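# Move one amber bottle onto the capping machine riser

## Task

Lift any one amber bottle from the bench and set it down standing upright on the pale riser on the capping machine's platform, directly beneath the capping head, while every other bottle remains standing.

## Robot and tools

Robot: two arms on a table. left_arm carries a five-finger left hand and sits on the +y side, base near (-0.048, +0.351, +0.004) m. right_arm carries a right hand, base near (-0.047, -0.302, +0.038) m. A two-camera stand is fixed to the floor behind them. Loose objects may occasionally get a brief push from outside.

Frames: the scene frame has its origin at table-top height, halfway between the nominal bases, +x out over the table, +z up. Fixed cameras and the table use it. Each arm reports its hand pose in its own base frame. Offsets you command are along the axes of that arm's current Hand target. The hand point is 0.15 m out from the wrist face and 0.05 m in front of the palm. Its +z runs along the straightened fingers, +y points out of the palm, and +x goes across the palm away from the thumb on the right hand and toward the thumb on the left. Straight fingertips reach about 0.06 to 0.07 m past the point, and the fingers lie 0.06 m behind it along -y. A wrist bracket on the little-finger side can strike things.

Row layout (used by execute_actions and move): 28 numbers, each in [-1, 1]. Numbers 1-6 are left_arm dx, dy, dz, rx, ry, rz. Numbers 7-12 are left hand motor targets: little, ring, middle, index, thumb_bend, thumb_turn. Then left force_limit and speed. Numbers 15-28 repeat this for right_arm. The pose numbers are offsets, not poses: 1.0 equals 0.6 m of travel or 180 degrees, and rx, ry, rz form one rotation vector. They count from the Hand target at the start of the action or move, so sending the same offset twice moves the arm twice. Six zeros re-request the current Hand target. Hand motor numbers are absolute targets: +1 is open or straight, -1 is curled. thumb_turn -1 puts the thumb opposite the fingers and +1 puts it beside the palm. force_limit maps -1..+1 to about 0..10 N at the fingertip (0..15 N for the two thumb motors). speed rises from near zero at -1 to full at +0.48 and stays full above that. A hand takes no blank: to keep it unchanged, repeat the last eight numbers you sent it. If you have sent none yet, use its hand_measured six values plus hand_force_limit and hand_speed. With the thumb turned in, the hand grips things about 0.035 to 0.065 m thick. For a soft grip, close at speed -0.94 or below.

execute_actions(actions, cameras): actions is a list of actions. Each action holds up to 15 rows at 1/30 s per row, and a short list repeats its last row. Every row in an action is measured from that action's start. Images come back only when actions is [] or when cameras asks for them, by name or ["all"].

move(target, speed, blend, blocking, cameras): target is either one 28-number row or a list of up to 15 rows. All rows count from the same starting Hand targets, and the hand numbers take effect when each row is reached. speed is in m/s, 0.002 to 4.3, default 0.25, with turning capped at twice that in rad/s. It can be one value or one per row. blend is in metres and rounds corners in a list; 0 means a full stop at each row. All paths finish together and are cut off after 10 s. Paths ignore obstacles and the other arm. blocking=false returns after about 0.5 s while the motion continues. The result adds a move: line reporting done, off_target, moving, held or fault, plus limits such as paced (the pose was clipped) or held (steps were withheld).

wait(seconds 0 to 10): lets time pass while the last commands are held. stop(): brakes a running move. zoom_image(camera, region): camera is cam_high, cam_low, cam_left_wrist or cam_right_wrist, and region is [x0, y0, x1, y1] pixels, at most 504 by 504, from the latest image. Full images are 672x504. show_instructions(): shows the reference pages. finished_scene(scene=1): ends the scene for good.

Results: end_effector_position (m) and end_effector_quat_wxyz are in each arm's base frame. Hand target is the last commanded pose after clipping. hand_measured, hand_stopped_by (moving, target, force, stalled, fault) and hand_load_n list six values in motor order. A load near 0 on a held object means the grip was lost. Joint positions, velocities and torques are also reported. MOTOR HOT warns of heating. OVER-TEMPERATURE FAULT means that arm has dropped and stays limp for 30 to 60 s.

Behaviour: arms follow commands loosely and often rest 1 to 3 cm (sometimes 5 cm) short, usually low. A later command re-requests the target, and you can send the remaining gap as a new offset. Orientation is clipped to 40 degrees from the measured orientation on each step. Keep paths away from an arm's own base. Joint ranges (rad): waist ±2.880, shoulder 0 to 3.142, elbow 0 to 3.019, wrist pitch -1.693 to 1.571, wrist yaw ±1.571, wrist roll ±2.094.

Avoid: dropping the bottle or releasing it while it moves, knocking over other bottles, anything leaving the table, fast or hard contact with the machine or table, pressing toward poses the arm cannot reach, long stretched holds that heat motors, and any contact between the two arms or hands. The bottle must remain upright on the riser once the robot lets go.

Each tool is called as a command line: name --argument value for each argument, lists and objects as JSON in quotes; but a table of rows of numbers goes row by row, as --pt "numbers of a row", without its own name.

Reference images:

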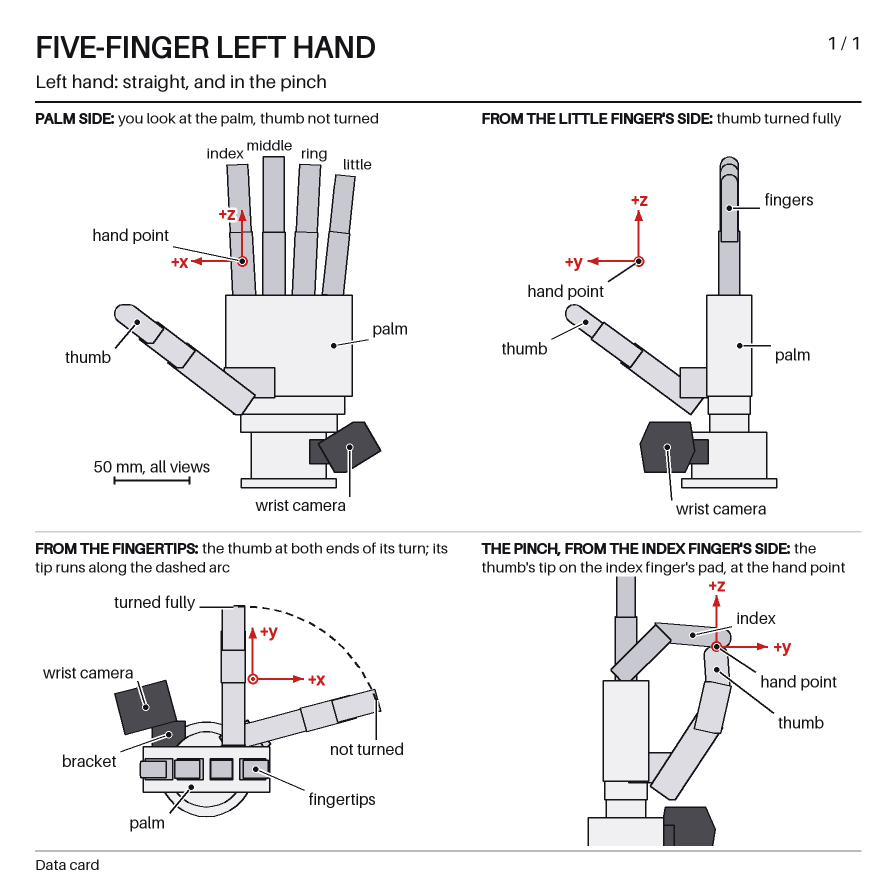

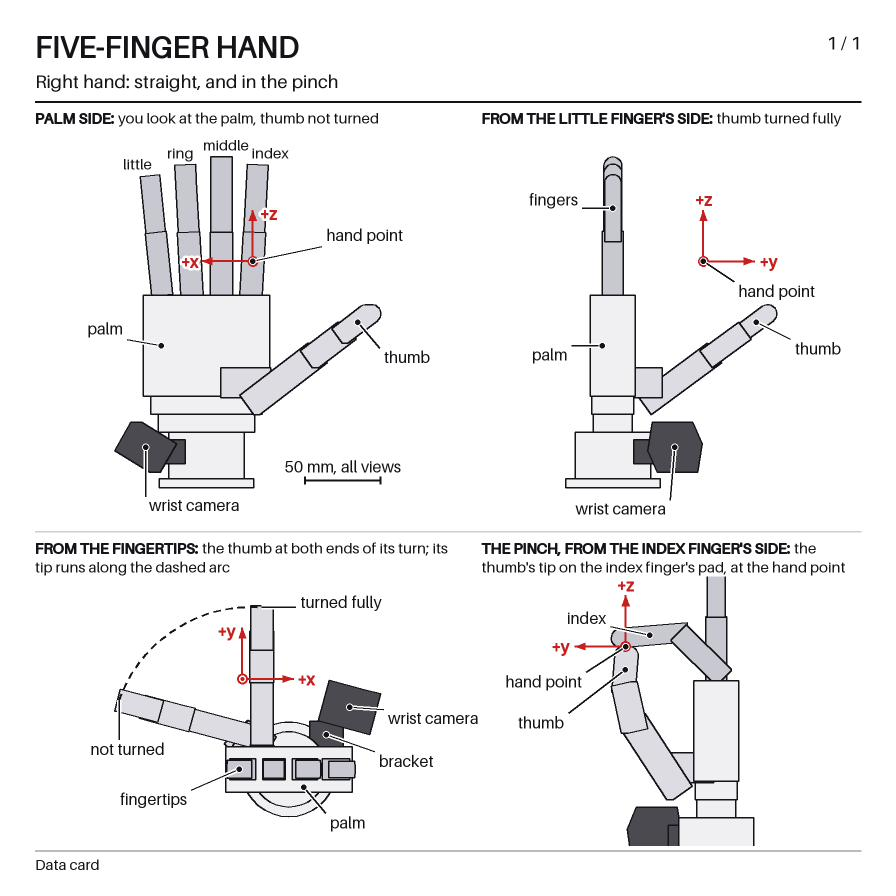

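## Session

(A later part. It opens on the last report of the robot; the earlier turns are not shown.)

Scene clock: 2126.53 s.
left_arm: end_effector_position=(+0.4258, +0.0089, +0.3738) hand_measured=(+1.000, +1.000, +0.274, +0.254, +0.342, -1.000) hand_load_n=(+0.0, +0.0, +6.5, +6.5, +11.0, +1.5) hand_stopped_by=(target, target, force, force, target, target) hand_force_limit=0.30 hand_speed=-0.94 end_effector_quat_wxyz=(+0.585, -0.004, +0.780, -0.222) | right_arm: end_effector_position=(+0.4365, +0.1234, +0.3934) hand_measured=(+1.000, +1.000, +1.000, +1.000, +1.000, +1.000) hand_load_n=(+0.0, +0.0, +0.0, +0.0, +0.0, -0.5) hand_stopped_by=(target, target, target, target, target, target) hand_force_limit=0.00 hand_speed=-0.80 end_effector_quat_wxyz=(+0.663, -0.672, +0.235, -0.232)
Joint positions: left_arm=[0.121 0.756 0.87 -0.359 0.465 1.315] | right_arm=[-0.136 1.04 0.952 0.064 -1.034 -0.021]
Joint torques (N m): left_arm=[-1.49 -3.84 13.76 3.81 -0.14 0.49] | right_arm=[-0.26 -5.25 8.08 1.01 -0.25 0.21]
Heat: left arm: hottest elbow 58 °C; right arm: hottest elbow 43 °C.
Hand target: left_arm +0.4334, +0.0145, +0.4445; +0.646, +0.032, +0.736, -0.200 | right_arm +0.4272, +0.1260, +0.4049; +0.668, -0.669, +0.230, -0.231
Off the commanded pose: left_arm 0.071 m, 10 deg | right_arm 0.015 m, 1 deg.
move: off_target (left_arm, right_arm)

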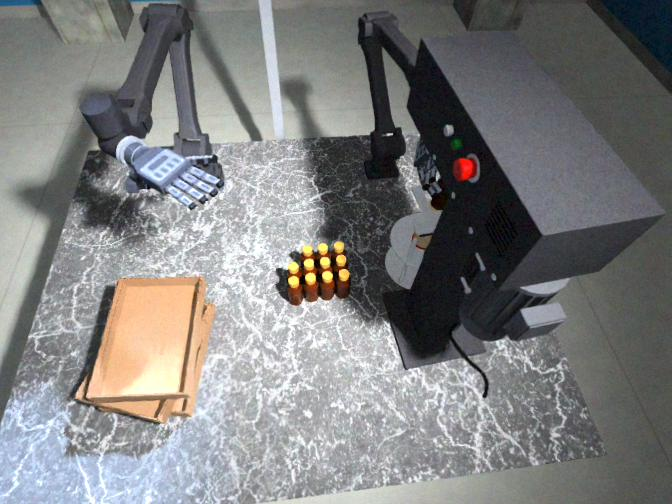

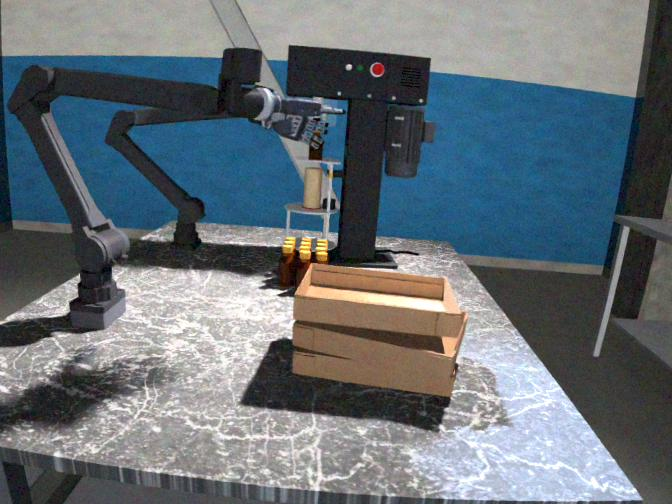

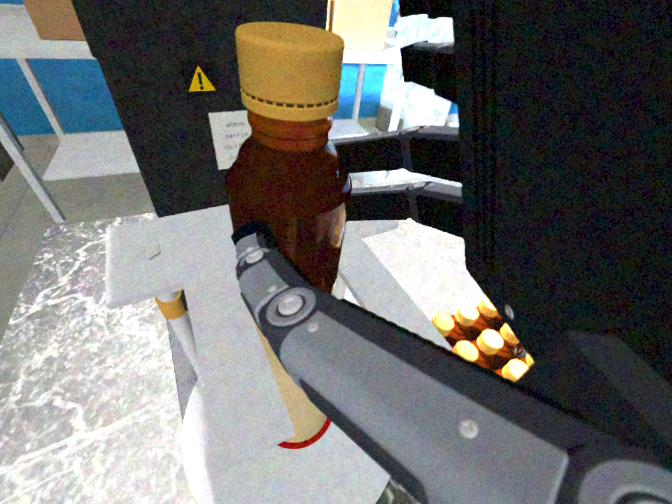

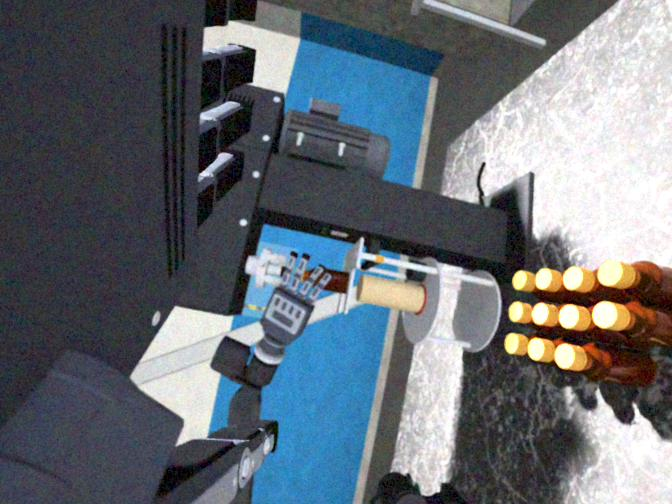

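move --target '[0.0381, 0.0042, -0.0125, -0.0018, 0.007, -0.0006, 1, 1, -0.2, -0.3, 0.34, -1, 0.3, -0.94, 0, 0, 0, 0, 0, 0, 1, 1, 1, 1, 1, 1, 0, -0.8]' --speed 0.04

Scene clock: 2153.30 s.
left_arm: end_effector_position=(+0.4240, +0.0084, +0.3773) hand_measured=(+1.000, +1.000, +0.274, +0.254, +0.342, -1.000) hand_load_n=(+0.0, +0.0, +6.5, +6.5, +11.5, +2.0) hand_stopped_by=(target, target, force, force, target, target) hand_force_limit=0.30 hand_speed=-0.94 end_effector_quat_wxyz=(+0.589, +0.001, +0.778, -0.220) | right_arm: end_effector_position=(+0.4365, +0.1234, +0.3934) hand_measured=(+1.000, +1.000, +1.000, +1.000, +1.000, +1.000) hand_load_n=(+0.0, +0.0, +0.0, +0.0, +0.0, -0.5) hand_stopped_by=(target, target, target, target, target, target) hand_force_limit=0.00 hand_speed=-0.80 end_effector_quat_wxyz=(+0.663, -0.672, +0.235, -0.232)
Joint positions: left_arm=[0.121 0.748 0.87 -0.359 0.468 1.323] | right_arm=[-0.136 1.04 0.952 0.064 -1.034 -0.021]
Joint torques (N m): left_arm=[-1.26 -4.78 10.14 3.75 -0.08 0.51] | right_arm=[0.03 -5.07 8.01 1.06 -0.24 0.2]
Heat: left arm: hottest elbow 58 °C; right arm: hottest elbow 43 °C.
Hand target: left_arm +0.4234, +0.0145, +0.4225; +0.637, +0.032, +0.744, -0.198 | right_arm +0.4272, +0.1260, +0.4049; +0.668, -0.669, +0.230, -0.231
Off the commanded pose: left_arm 0.046 m, 8 deg | right_arm 0.015 m, 1 deg.
move: off_target (left_arm, right_arm)

move --target '[0.0108, -0.0009, -0.0091, 0, 0, 0, 1, 1, -0.2, -0.3, 0.34, -1, 0.3, -0.94, 0, 0, 0, 0, 0, 0, 1, 1, 1, 1, 1, 1, 0, -0.8]' --speed 0.04 --cameras '["all"]'

zoom_image --camera "cam_right_wrist" --region '[300, 250, 380, 330]'

zoom_image --camera "cam_low" --region '[280, 120, 350, 190]'

zoom_image --camera "cam_high" --region '[412, 175, 452, 215]'

Scene clock: 2167.07 s.
left_arm: end_effector_position=(+0.4178, +0.0075, +0.3758) hand_measured=(+1.000, +1.000, +0.274, +0.254, +0.342, -1.000) hand_load_n=(+0.0, +0.0, +6.5, +7.0, +11.0, +2.0) hand_stopped_by=(target, target, force, force, target, target) hand_force_limit=0.30 hand_speed=-0.94 end_effector_quat_wxyz=(+0.592, +0.004, +0.776, -0.219) | right_arm: end_effector_position=(+0.4365, +0.1234, +0.3934) hand_measured=(+1.000, +1.000, +1.000, +1.000, +1.000, +1.000) hand_load_n=(+0.0, +0.0, +0.0, +0.0, +0.0, -0.5) hand_stopped_by=(target, target, target, target, target, target) hand_force_limit=0.00 hand_speed=-0.80 end_effector_quat_wxyz=(+0.663, -0.672, +0.235, -0.232)
Joint positions: left_arm=[0.121 0.725 0.852 -0.356 0.47 1.328] | right_arm=[-0.136 1.04 0.952 0.064 -1.034 -0.021]
Joint torques (N m): left_arm=[-1.03 -4.42 9.94 3.63 -0.08 0.47] | right_arm=[0.26 -5.3 7.92 0.99 -0.26 0.18]
Heat: left arm: hottest elbow 56 °C; right arm: hottest elbow 43 °C.
Hand target: left_arm +0.4170, +0.0145, +0.4170; +0.637, +0.032, +0.744, -0.198 | right_arm +0.4272, +0.1260, +0.4049; +0.668, -0.669, +0.230, -0.231
Off the commanded pose: left_arm 0.042 m, 7 deg | right_arm 0.015 m, 1 deg.
move: off_target (left_arm, right_arm)

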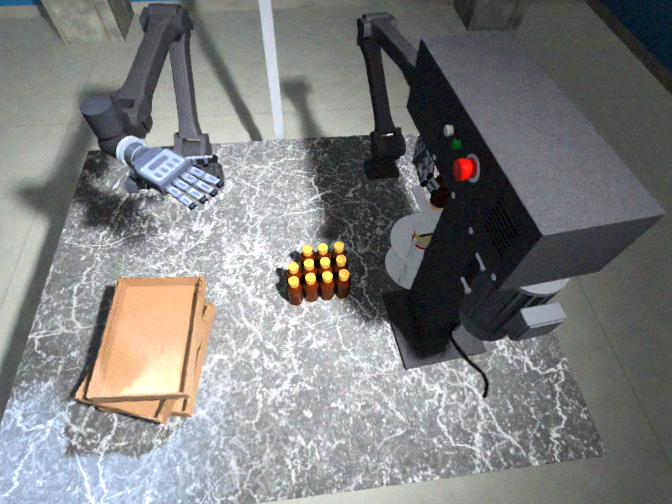

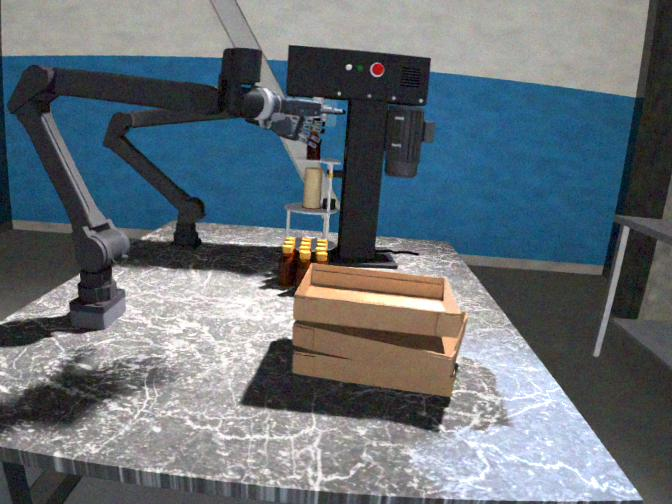

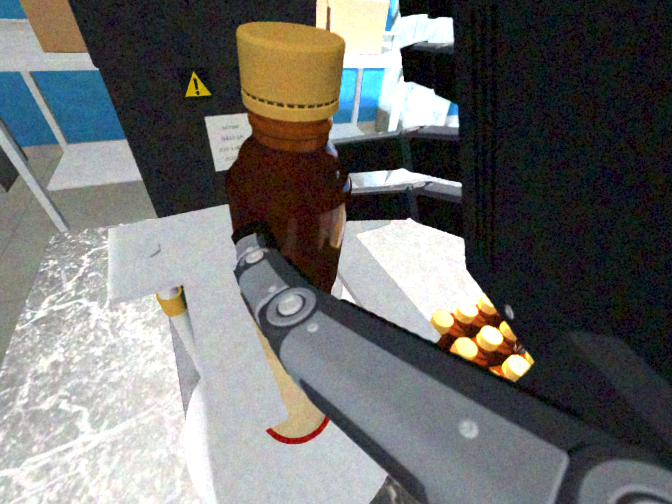

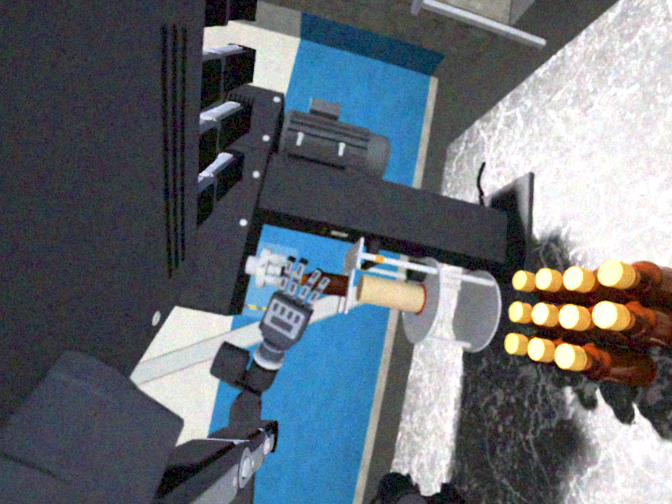

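Scaled by 6.300.

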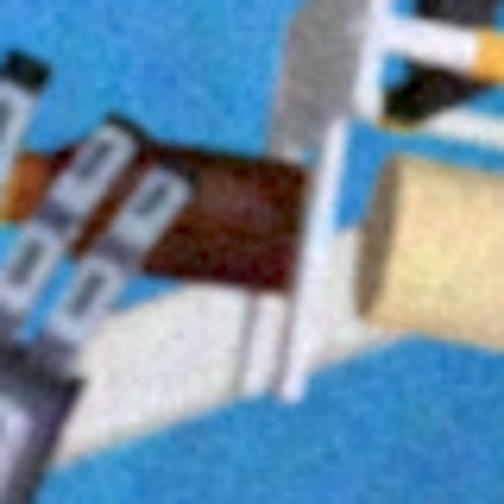

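Scaled by 7.200.

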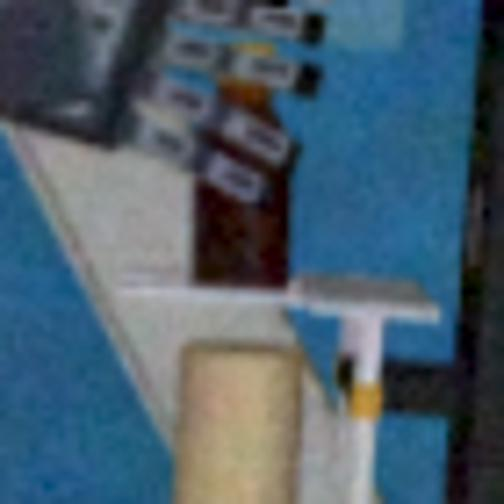

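Scaled by 12.600.

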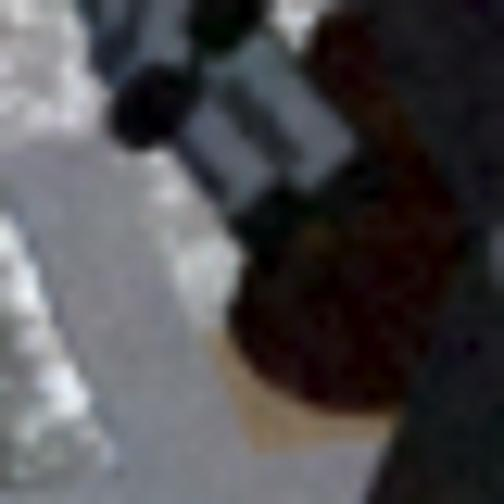

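move --target '[0.0237, 0.0066, 0.0036, -0.0005, 0.0026, -0.002, 1, 1, -0.2, -0.3, 0.34, -1, 0.3, -0.94, 0, 0, 0, 0, 0, 0, 1, 1, 1, 1, 1, 1, 0, -0.8]' --speed 0.03 --cameras '["cam_high", "cam_right_wrist", "cam_low"]'

zoom_image --camera "cam_low" --region '[280, 120, 350, 190]'

zoom_image --camera "cam_high" --region '[412, 175, 452, 215]'

Scene clock: 2179.30 s.
left_arm: end_effector_position=(+0.4168, +0.0081, +0.3618) hand_measured=(+1.000, +1.000, +0.274, +0.254, +0.342, -1.000) hand_load_n=(+0.0, +0.0, +6.5, +7.0, +11.0, +1.5) hand_stopped_by=(target, target, force, force, target, target) hand_force_limit=0.30 hand_speed=-0.94 end_effector_quat_wxyz=(+0.589, +0.003, +0.778, -0.218) | right_arm: end_effector_position=(+0.4365, +0.1234, +0.3934) hand_measured=(+1.000, +1.000, +1.000, +1.000, +1.000, +1.000) hand_load_n=(+0.0, +0.0, +0.0, +0.0, +0.0, -0.5) hand_stopped_by=(target, target, target, target, target, target) hand_force_limit=0.00 hand_speed=-0.80 end_effector_quat_wxyz=(+0.663, -0.672, +0.235, -0.232)
Joint positions: left_arm=[0.122 0.721 0.818 -0.334 0.47 1.329] | right_arm=[-0.136 1.04 0.952 0.064 -1.034 -0.021]
Joint torques (N m): left_arm=[-1.03 -4.25 10.02 3.69 -0.07 0.45] | right_arm=[0.32 -5.07 8.08 1.03 -0.25 0.2]
Heat: left arm: hottest elbow 54 °C; right arm: hottest elbow 43 °C.
Hand target: left_arm +0.4175, +0.0145, +0.4021; +0.634, +0.030, +0.747, -0.199 | right_arm +0.4272, +0.1260, +0.4049; +0.668, -0.669, +0.230, -0.231
Off the commanded pose: left_arm 0.041 m, 7 deg | right_arm 0.015 m, 1 deg.
move: off_target (left_arm, right_arm)
Images, in order (width x height): cam_high 672x504, cam_low 672x504, cam_right_wrist 672x504.

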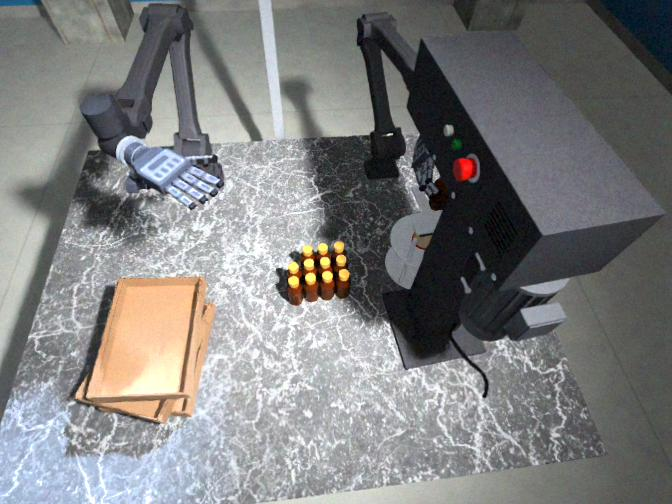

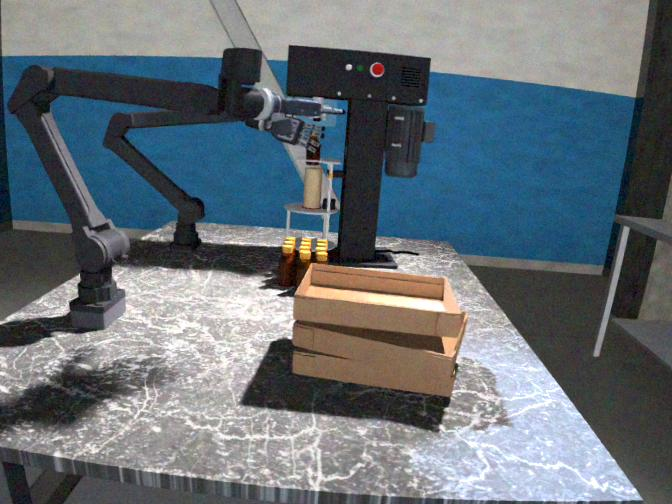

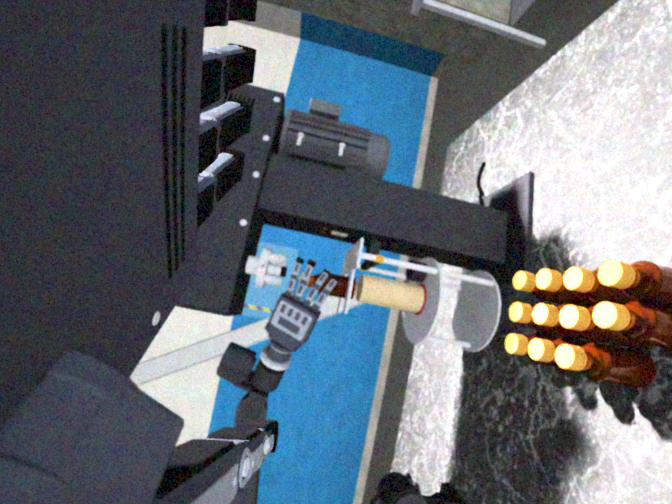

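Scaled by 7.200.

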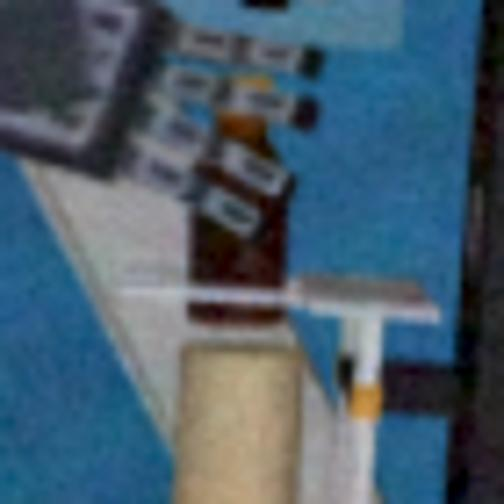

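Scaled by 12.600.

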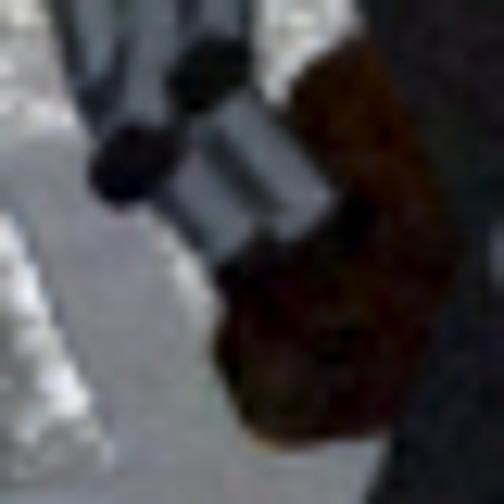

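move --target '[0.0217, 0.007, 0.0059, -0.0005, 0.0031, -0.0025, 1, 1, -0.2, -0.3, 0.34, -1, 0.3, -0.94, 0, 0, 0, 0, 0, 0, 1, 1, 1, 1, 1, 1, 0, -0.8]' --speed 0.03 --cameras '["cam_high", "cam_right_wrist", "cam_low", "cam_left_wrist"]'

zoom_image --camera "cam_low" --region '[280, 120, 350, 190]'

zoom_image --camera "cam_right_wrist" --region '[300, 250, 380, 330]'

Scene clock: 2187.73 s.
left_arm: end_effector_position=(+0.4172, +0.0081, +0.3507) hand_measured=(+1.000, +1.000, +0.274, +0.254, +0.342, -1.000) hand_load_n=(+0.0, +0.0, +7.0, +6.5, +11.0, +1.0) hand_stopped_by=(target, target, force, force, target, target) hand_force_limit=0.30 hand_speed=-0.94 end_effector_quat_wxyz=(+0.588, +0.003, +0.779, -0.219) | right_arm: end_effector_position=(+0.4365, +0.1234, +0.3934) hand_measured=(+1.000, +1.000, +1.000, +1.000, +1.000, +1.000) hand_load_n=(+0.0, +0.0, -0.5, -0.5, +0.0, -0.5) hand_stopped_by=(target, target, target, target, target, target) hand_force_limit=0.00 hand_speed=-0.80 end_effector_quat_wxyz=(+0.663, -0.672, +0.235, -0.232)
Joint positions: left_arm=[0.122 0.721 0.792 -0.313 0.47 1.329] | right_arm=[-0.136 1.04 0.952 0.064 -1.034 -0.021]
Joint torques (N m): left_arm=[-1.03 -3.9 9.94 3.67 -0.05 0.43] | right_arm=[0.15 -4.95 8.05 0.95 -0.26 0.2]
Heat: left arm: hottest elbow 53 °C; right arm: hottest elbow 43 °C.
Hand target: left_arm +0.4196, +0.0145, +0.3881; +0.629, +0.028, +0.750, -0.201 | right_arm +0.4272, +0.1260, +0.4049; +0.668, -0.669, +0.230, -0.231
Off the commanded pose: left_arm 0.038 m, 7 deg | right_arm 0.015 m, 1 deg.
move: off_target (left_arm, right_arm)

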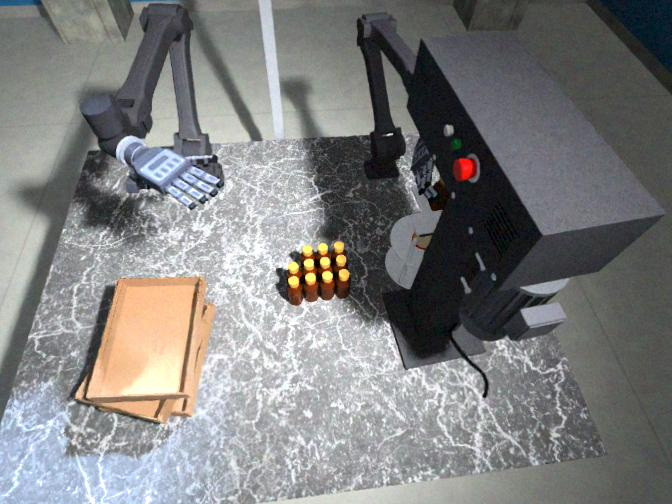

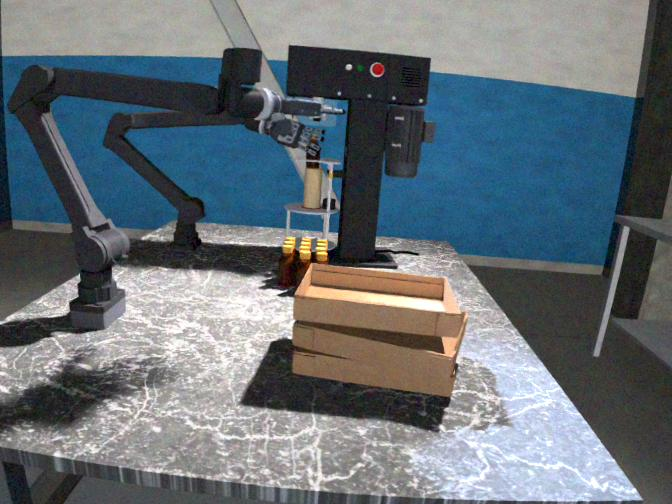

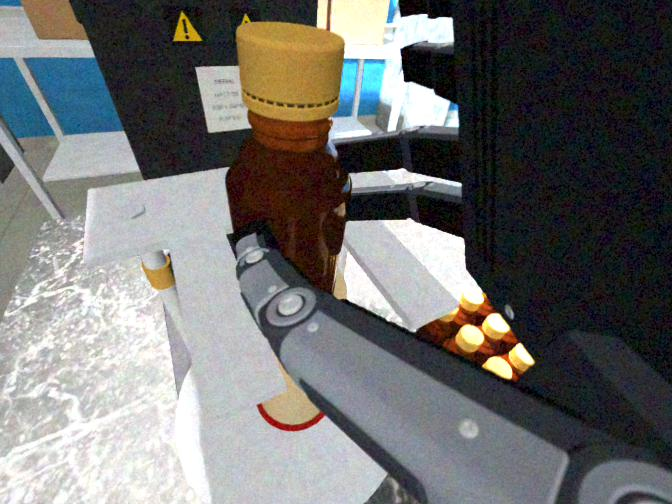

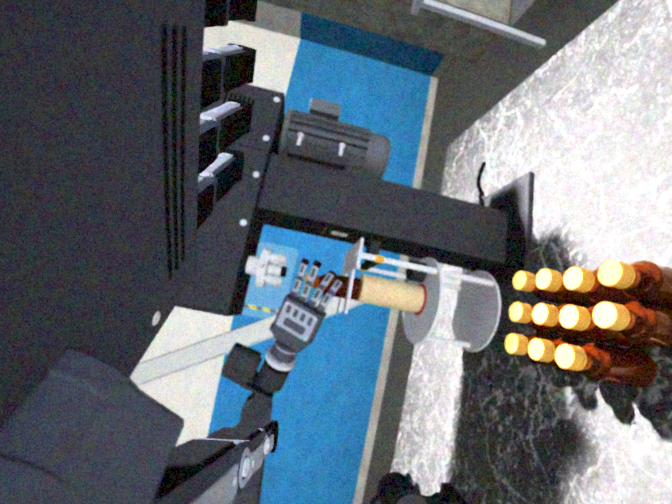

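Scaled by 7.200.

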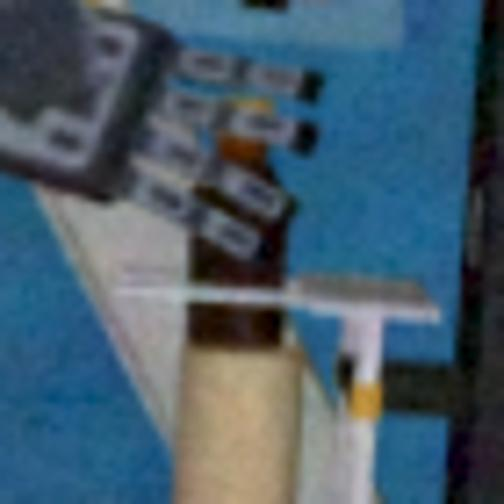

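Scaled by 6.300.

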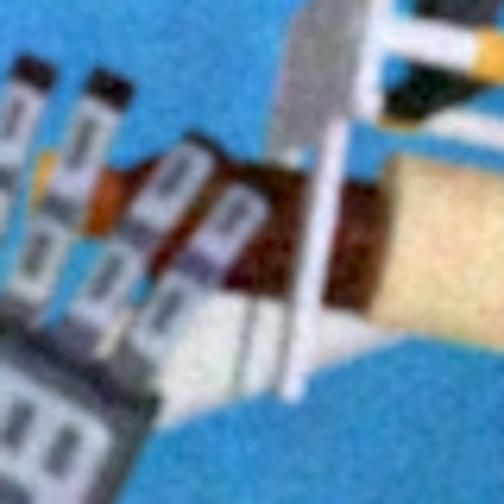

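zoom_image --camera "cam_high" --region '[412, 175, 452, 215]'

zoom_image --camera "cam_left_wrist" --region '[210, 220, 410, 420]'

Scaled by 12.600.

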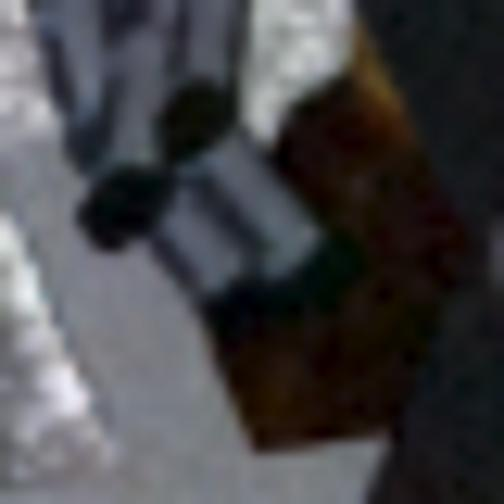

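Scaled by 2.520.

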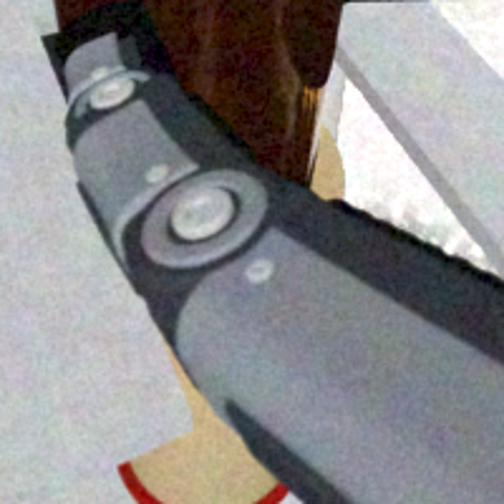

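move --target '[0.0065, 0.003, 0.0041, -0.0003, 0.0021, -0.0017, 1, 1, -0.2, -0.3, 0.34, -1, 0.3, -0.94, 0, 0, 0, 0, 0, 0, 1, 1, 1, 1, 1, 1, 0, -0.8]' --speed 0.02 --cameras '["cam_right_wrist", "cam_low"]'

zoom_image --camera "cam_low" --region '[280, 120, 350, 190]'

zoom_image --camera "cam_right_wrist" --region '[310, 250, 390, 330]'

Scene clock: 2202.30 s.
left_arm: end_effector_position=(+0.4176, +0.0082, +0.3503) hand_measured=(+1.000, +1.000, +0.274, +0.254, +0.342, -1.000) hand_load_n=(+0.0, -0.5, +6.5, +6.5, +11.0, +1.0) hand_stopped_by=(target, target, force, force, target, target) hand_force_limit=0.30 hand_speed=-0.94 end_effector_quat_wxyz=(+0.589, +0.003, +0.778, -0.219) | right_arm: end_effector_position=(+0.4365, +0.1234, +0.3934) hand_measured=(+1.000, +1.000, +1.000, +1.000, +1.000, +1.000) hand_load_n=(+0.0, +0.0, +0.0, +0.0, +0.0, +0.0) hand_stopped_by=(target, target, target, target, target, target) hand_force_limit=0.00 hand_speed=-0.80 end_effector_quat_wxyz=(+0.663, -0.672, +0.235, -0.232)
Joint positions: left_arm=[0.122 0.721 0.789 -0.307 0.47 1.329] | right_arm=[-0.136 1.04 0.952 0.064 -1.034 -0.021]
Joint torques (N m): left_arm=[-1.08 -3.31 9.85 3.6 -0.04 0.4] | right_arm=[0.03 -5.25 8.06 1.01 -0.23 0.21]
Heat: left arm: hottest elbow 53 °C; right arm: hottest elbow 43 °C.
Hand target: left_arm +0.4216, +0.0145, +0.3836; +0.626, +0.026, +0.752, -0.202 | right_arm +0.4272, +0.1260, +0.4049; +0.668, -0.669, +0.230, -0.231
Off the commanded pose: left_arm 0.034 m, 6 deg | right_arm 0.015 m, 1 deg.
move: off_target (left_arm, right_arm)
Images, in order (width x height): cam_low 672x504, cam_right_wrist 672x504.

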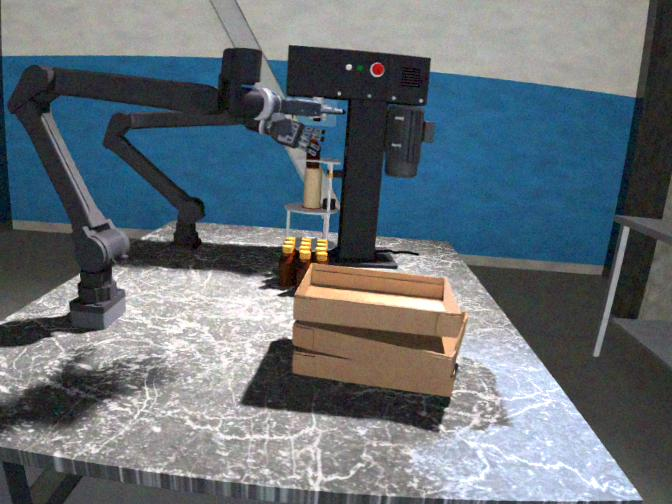

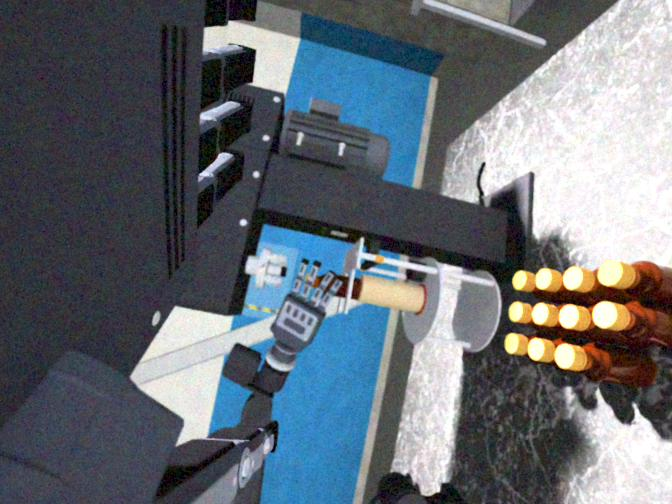

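Scaled by 7.200.

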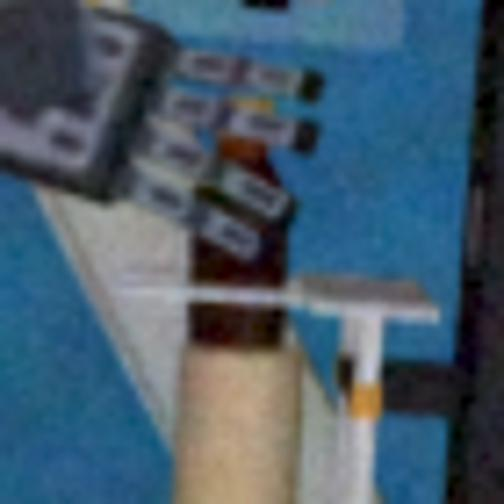

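Scaled by 6.300.

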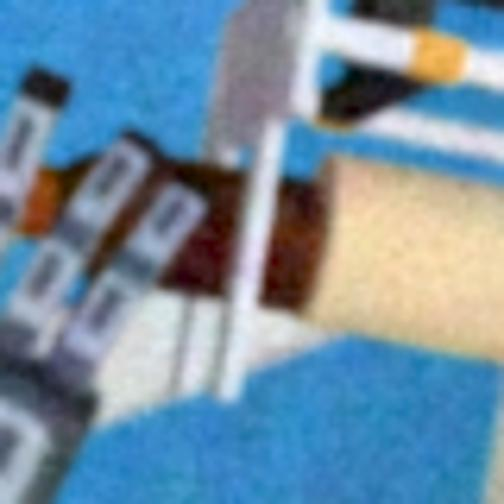

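move --target '[0.0076, 0.0028, 0.0027, 0, 0, 0, 1, 1, -0.2, -0.3, 0.34, -1, 0.3, -0.94, 0, 0, 0, 0, 0, 0, 1, 1, 1, 1, 1, 1, 0, -0.8]' --speed 0.02

Scene clock: 2207.63 s.
left_arm: end_effector_position=(+0.4189, +0.0083, +0.3495) hand_measured=(+1.000, +1.000, +0.274, +0.254, +0.342, -1.000) hand_load_n=(+0.0, +0.0, +6.5, +6.5, +11.0, +1.0) hand_stopped_by=(target, target, force, force, target, target) hand_force_limit=0.30 hand_speed=-0.94 end_effector_quat_wxyz=(+0.593, +0.005, +0.775, -0.218) | right_arm: end_effector_position=(+0.4365, +0.1234, +0.3934) hand_measured=(+1.000, +1.000, +1.000, +1.000, +1.000, +1.000) hand_load_n=(+0.0, +0.0, +0.0, +0.0, +0.0, -0.5) hand_stopped_by=(target, target, target, target, target, target) hand_force_limit=0.00 hand_speed=-0.80 end_effector_quat_wxyz=(+0.663, -0.672, +0.235, -0.232)
Joint positions: left_arm=[0.122 0.721 0.779 -0.287 0.47 1.329] | right_arm=[-0.136 1.04 0.952 0.064 -1.034 -0.021]
Joint torques (N m): left_arm=[-1.08 -3.08 9.57 3.44 -0.06 0.4] | right_arm=[0.03 -5.25 8.1 0.95 -0.24 0.19]
Heat: left arm: hottest elbow 52 °C; right arm: hottest elbow 43 °C.
Hand target: left_arm +0.4226, +0.0145, +0.3786; +0.626, +0.026, +0.752, -0.202 | right_arm +0.4272, +0.1260, +0.4049; +0.668, -0.669, +0.230, -0.231
Off the commanded pose: left_arm 0.030 m, 6 deg | right_arm 0.015 m, 1 deg.
move: off_target (left_arm, right_arm)

wait --seconds 0.1 --cameras '["cam_low", "cam_right_wrist", "cam_left_wrist"]'

zoom_image --camera "cam_low" --region '[290, 120, 340, 170]'

zoom_image --camera "cam_right_wrist" --region '[320, 260, 380, 320]'

zoom_image --camera "cam_left_wrist" --region '[210, 220, 410, 420]'

Scene clock: 2211.03 s.
left_arm: end_effector_position=(+0.4189, +0.0083, +0.3495) hand_measured=(+1.000, +1.000, +0.274, +0.254, +0.342, -1.000) hand_load_n=(+0.0, -0.5, +6.5, +6.5, +11.0, +0.5) hand_stopped_by=(target, target, force, force, target, target) hand_force_limit=0.30 hand_speed=-0.94 end_effector_quat_wxyz=(+0.593, +0.005, +0.775, -0.218) | right_arm: end_effector_position=(+0.4365, +0.1234, +0.3934) hand_measured=(+1.000, +1.000, +1.000, +1.000, +1.000, +1.000) hand_load_n=(+0.0, +0.0, +0.0, +0.0, -0.5, -0.5) hand_stopped_by=(target, target, target, target, target, target) hand_force_limit=0.00 hand_speed=-0.80 end_effector_quat_wxyz=(+0.663, -0.672, +0.235, -0.232)
Joint positions: left_arm=[0.122 0.721 0.779 -0.287 0.47 1.329] | right_arm=[-0.136 1.04 0.952 0.064 -1.034 -0.021]
Joint torques (N m): left_arm=[-1.08 -3.14 9.58 3.43 -0.06 0.4] | right_arm=[0.09 -5.01 8.03 1.09 -0.25 0.22]
Heat: left arm: hottest elbow 52 °C; right arm: hottest elbow 43 °C.
Hand target: left_arm +0.4226, +0.0145, +0.3786; +0.626, +0.026, +0.752, -0.202 | right_arm +0.4272, +0.1260, +0.4049; +0.668, -0.669, +0.230, -0.231
Off the commanded pose: left_arm 0.030 m, 6 deg | right_arm 0.015 m, 1 deg.
wait: 0.10 s; at rest from the start
Images, in order (width x height): cam_low 672x504, cam_left_wrist 672x504, cam_right_wrist 672x504.

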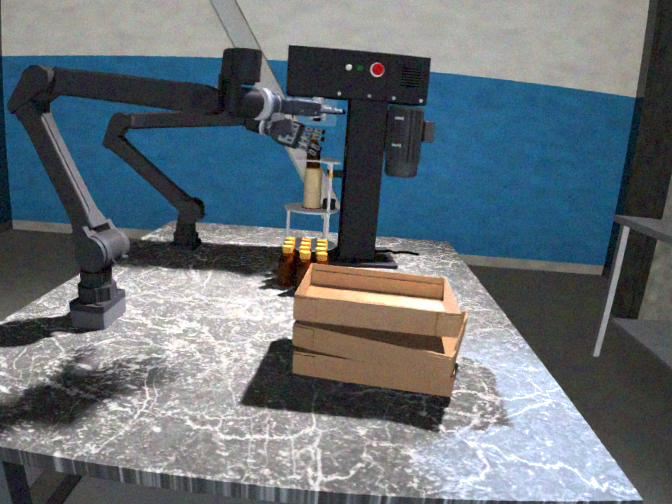

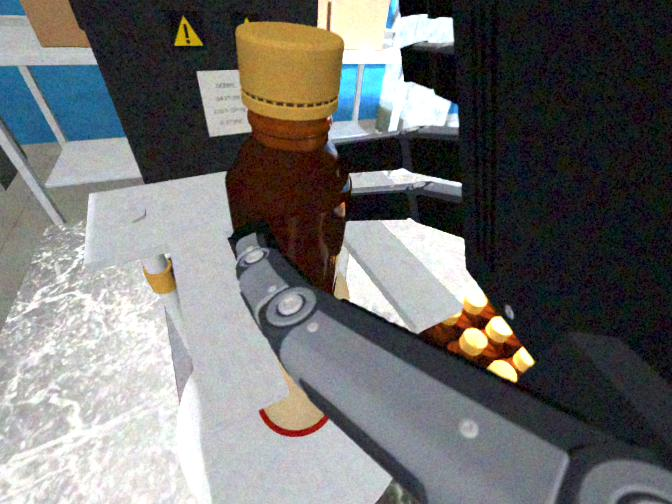

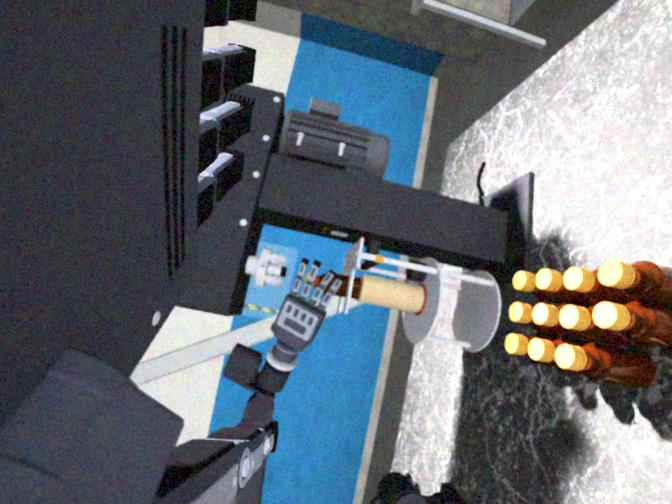

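Scaled by 10.080.

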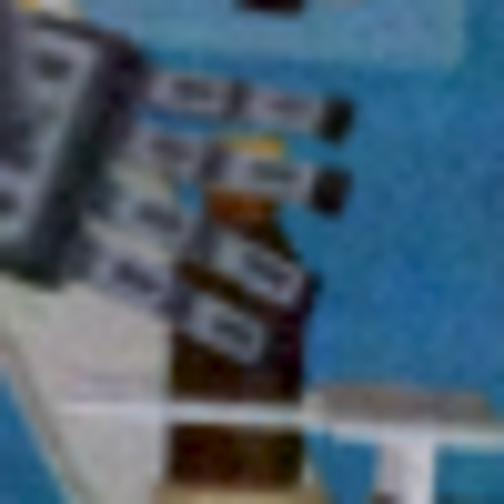

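Scaled by 8.400.

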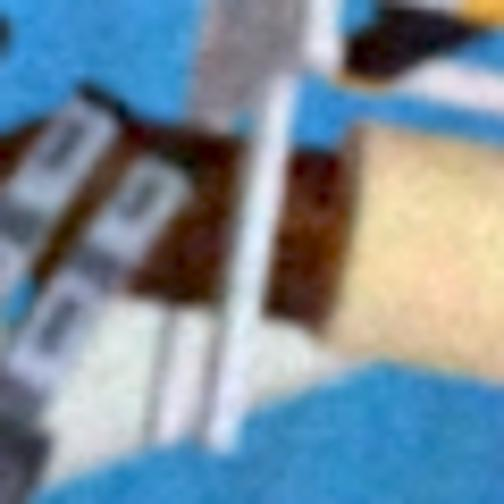

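Scaled by 2.520.

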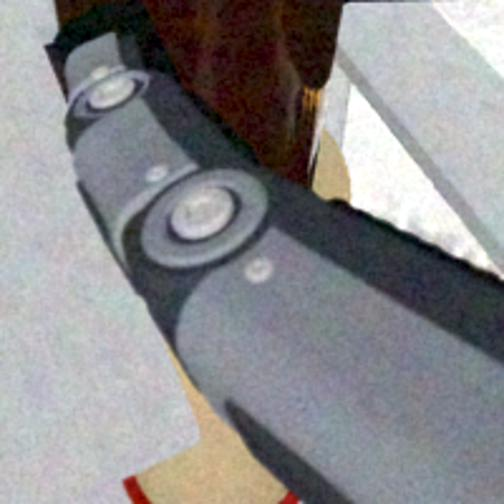

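move --target '[0.006, 0.0022, 0.0021, 0, 0, 0, 1, 1, -0.2, -0.3, 0.34, -1, 0.3, -0.94, 0, 0, 0, 0, 0, 0, 1, 1, 1, 1, 1, 1, 0, -0.8]' --speed 0.02

Scene clock: 2219.27 s.
left_arm: end_effector_position=(+0.4200, +0.0085, +0.3495) hand_measured=(+1.000, +1.000, +0.274, +0.254, +0.342, -1.000) hand_load_n=(+0.0, +0.0, +6.5, +6.5, +10.5, +0.5) hand_stopped_by=(target, target, force, force, target, target) hand_force_limit=0.30 hand_speed=-0.94 end_effector_quat_wxyz=(+0.597, +0.006, +0.773, -0.218) | right_arm: end_effector_position=(+0.4365, +0.1234, +0.3934) hand_measured=(+1.000, +1.000, +1.000, +1.000, +1.000, +1.000) hand_load_n=(+0.0, +0.0, +0.0, +0.0, +0.0, -0.5) hand_stopped_by=(target, target, target, target, target, target) hand_force_limit=0.00 hand_speed=-0.80 end_effector_quat_wxyz=(+0.663, -0.672, +0.235, -0.232)
Joint positions: left_arm=[0.122 0.721 0.773 -0.271 0.47 1.329] | right_arm=[-0.136 1.04 0.952 0.064 -1.034 -0.021]
Joint torques (N m): left_arm=[-1.14 -2.9 9.36 3.3 -0.07 0.41] | right_arm=[0.03 -5.25 8.09 1.09 -0.23 0.19]
Heat: left arm: hottest elbow 52 °C; right arm: hottest elbow 43 °C.
Hand target: left_arm +0.4234, +0.0145, +0.3746; +0.626, +0.026, +0.752, -0.202 | right_arm +0.4272, +0.1260, +0.4049; +0.668, -0.669, +0.230, -0.231
Off the commanded pose: left_arm 0.026 m, 5 deg | right_arm 0.015 m, 1 deg.
move: off_target (left_arm, right_arm)


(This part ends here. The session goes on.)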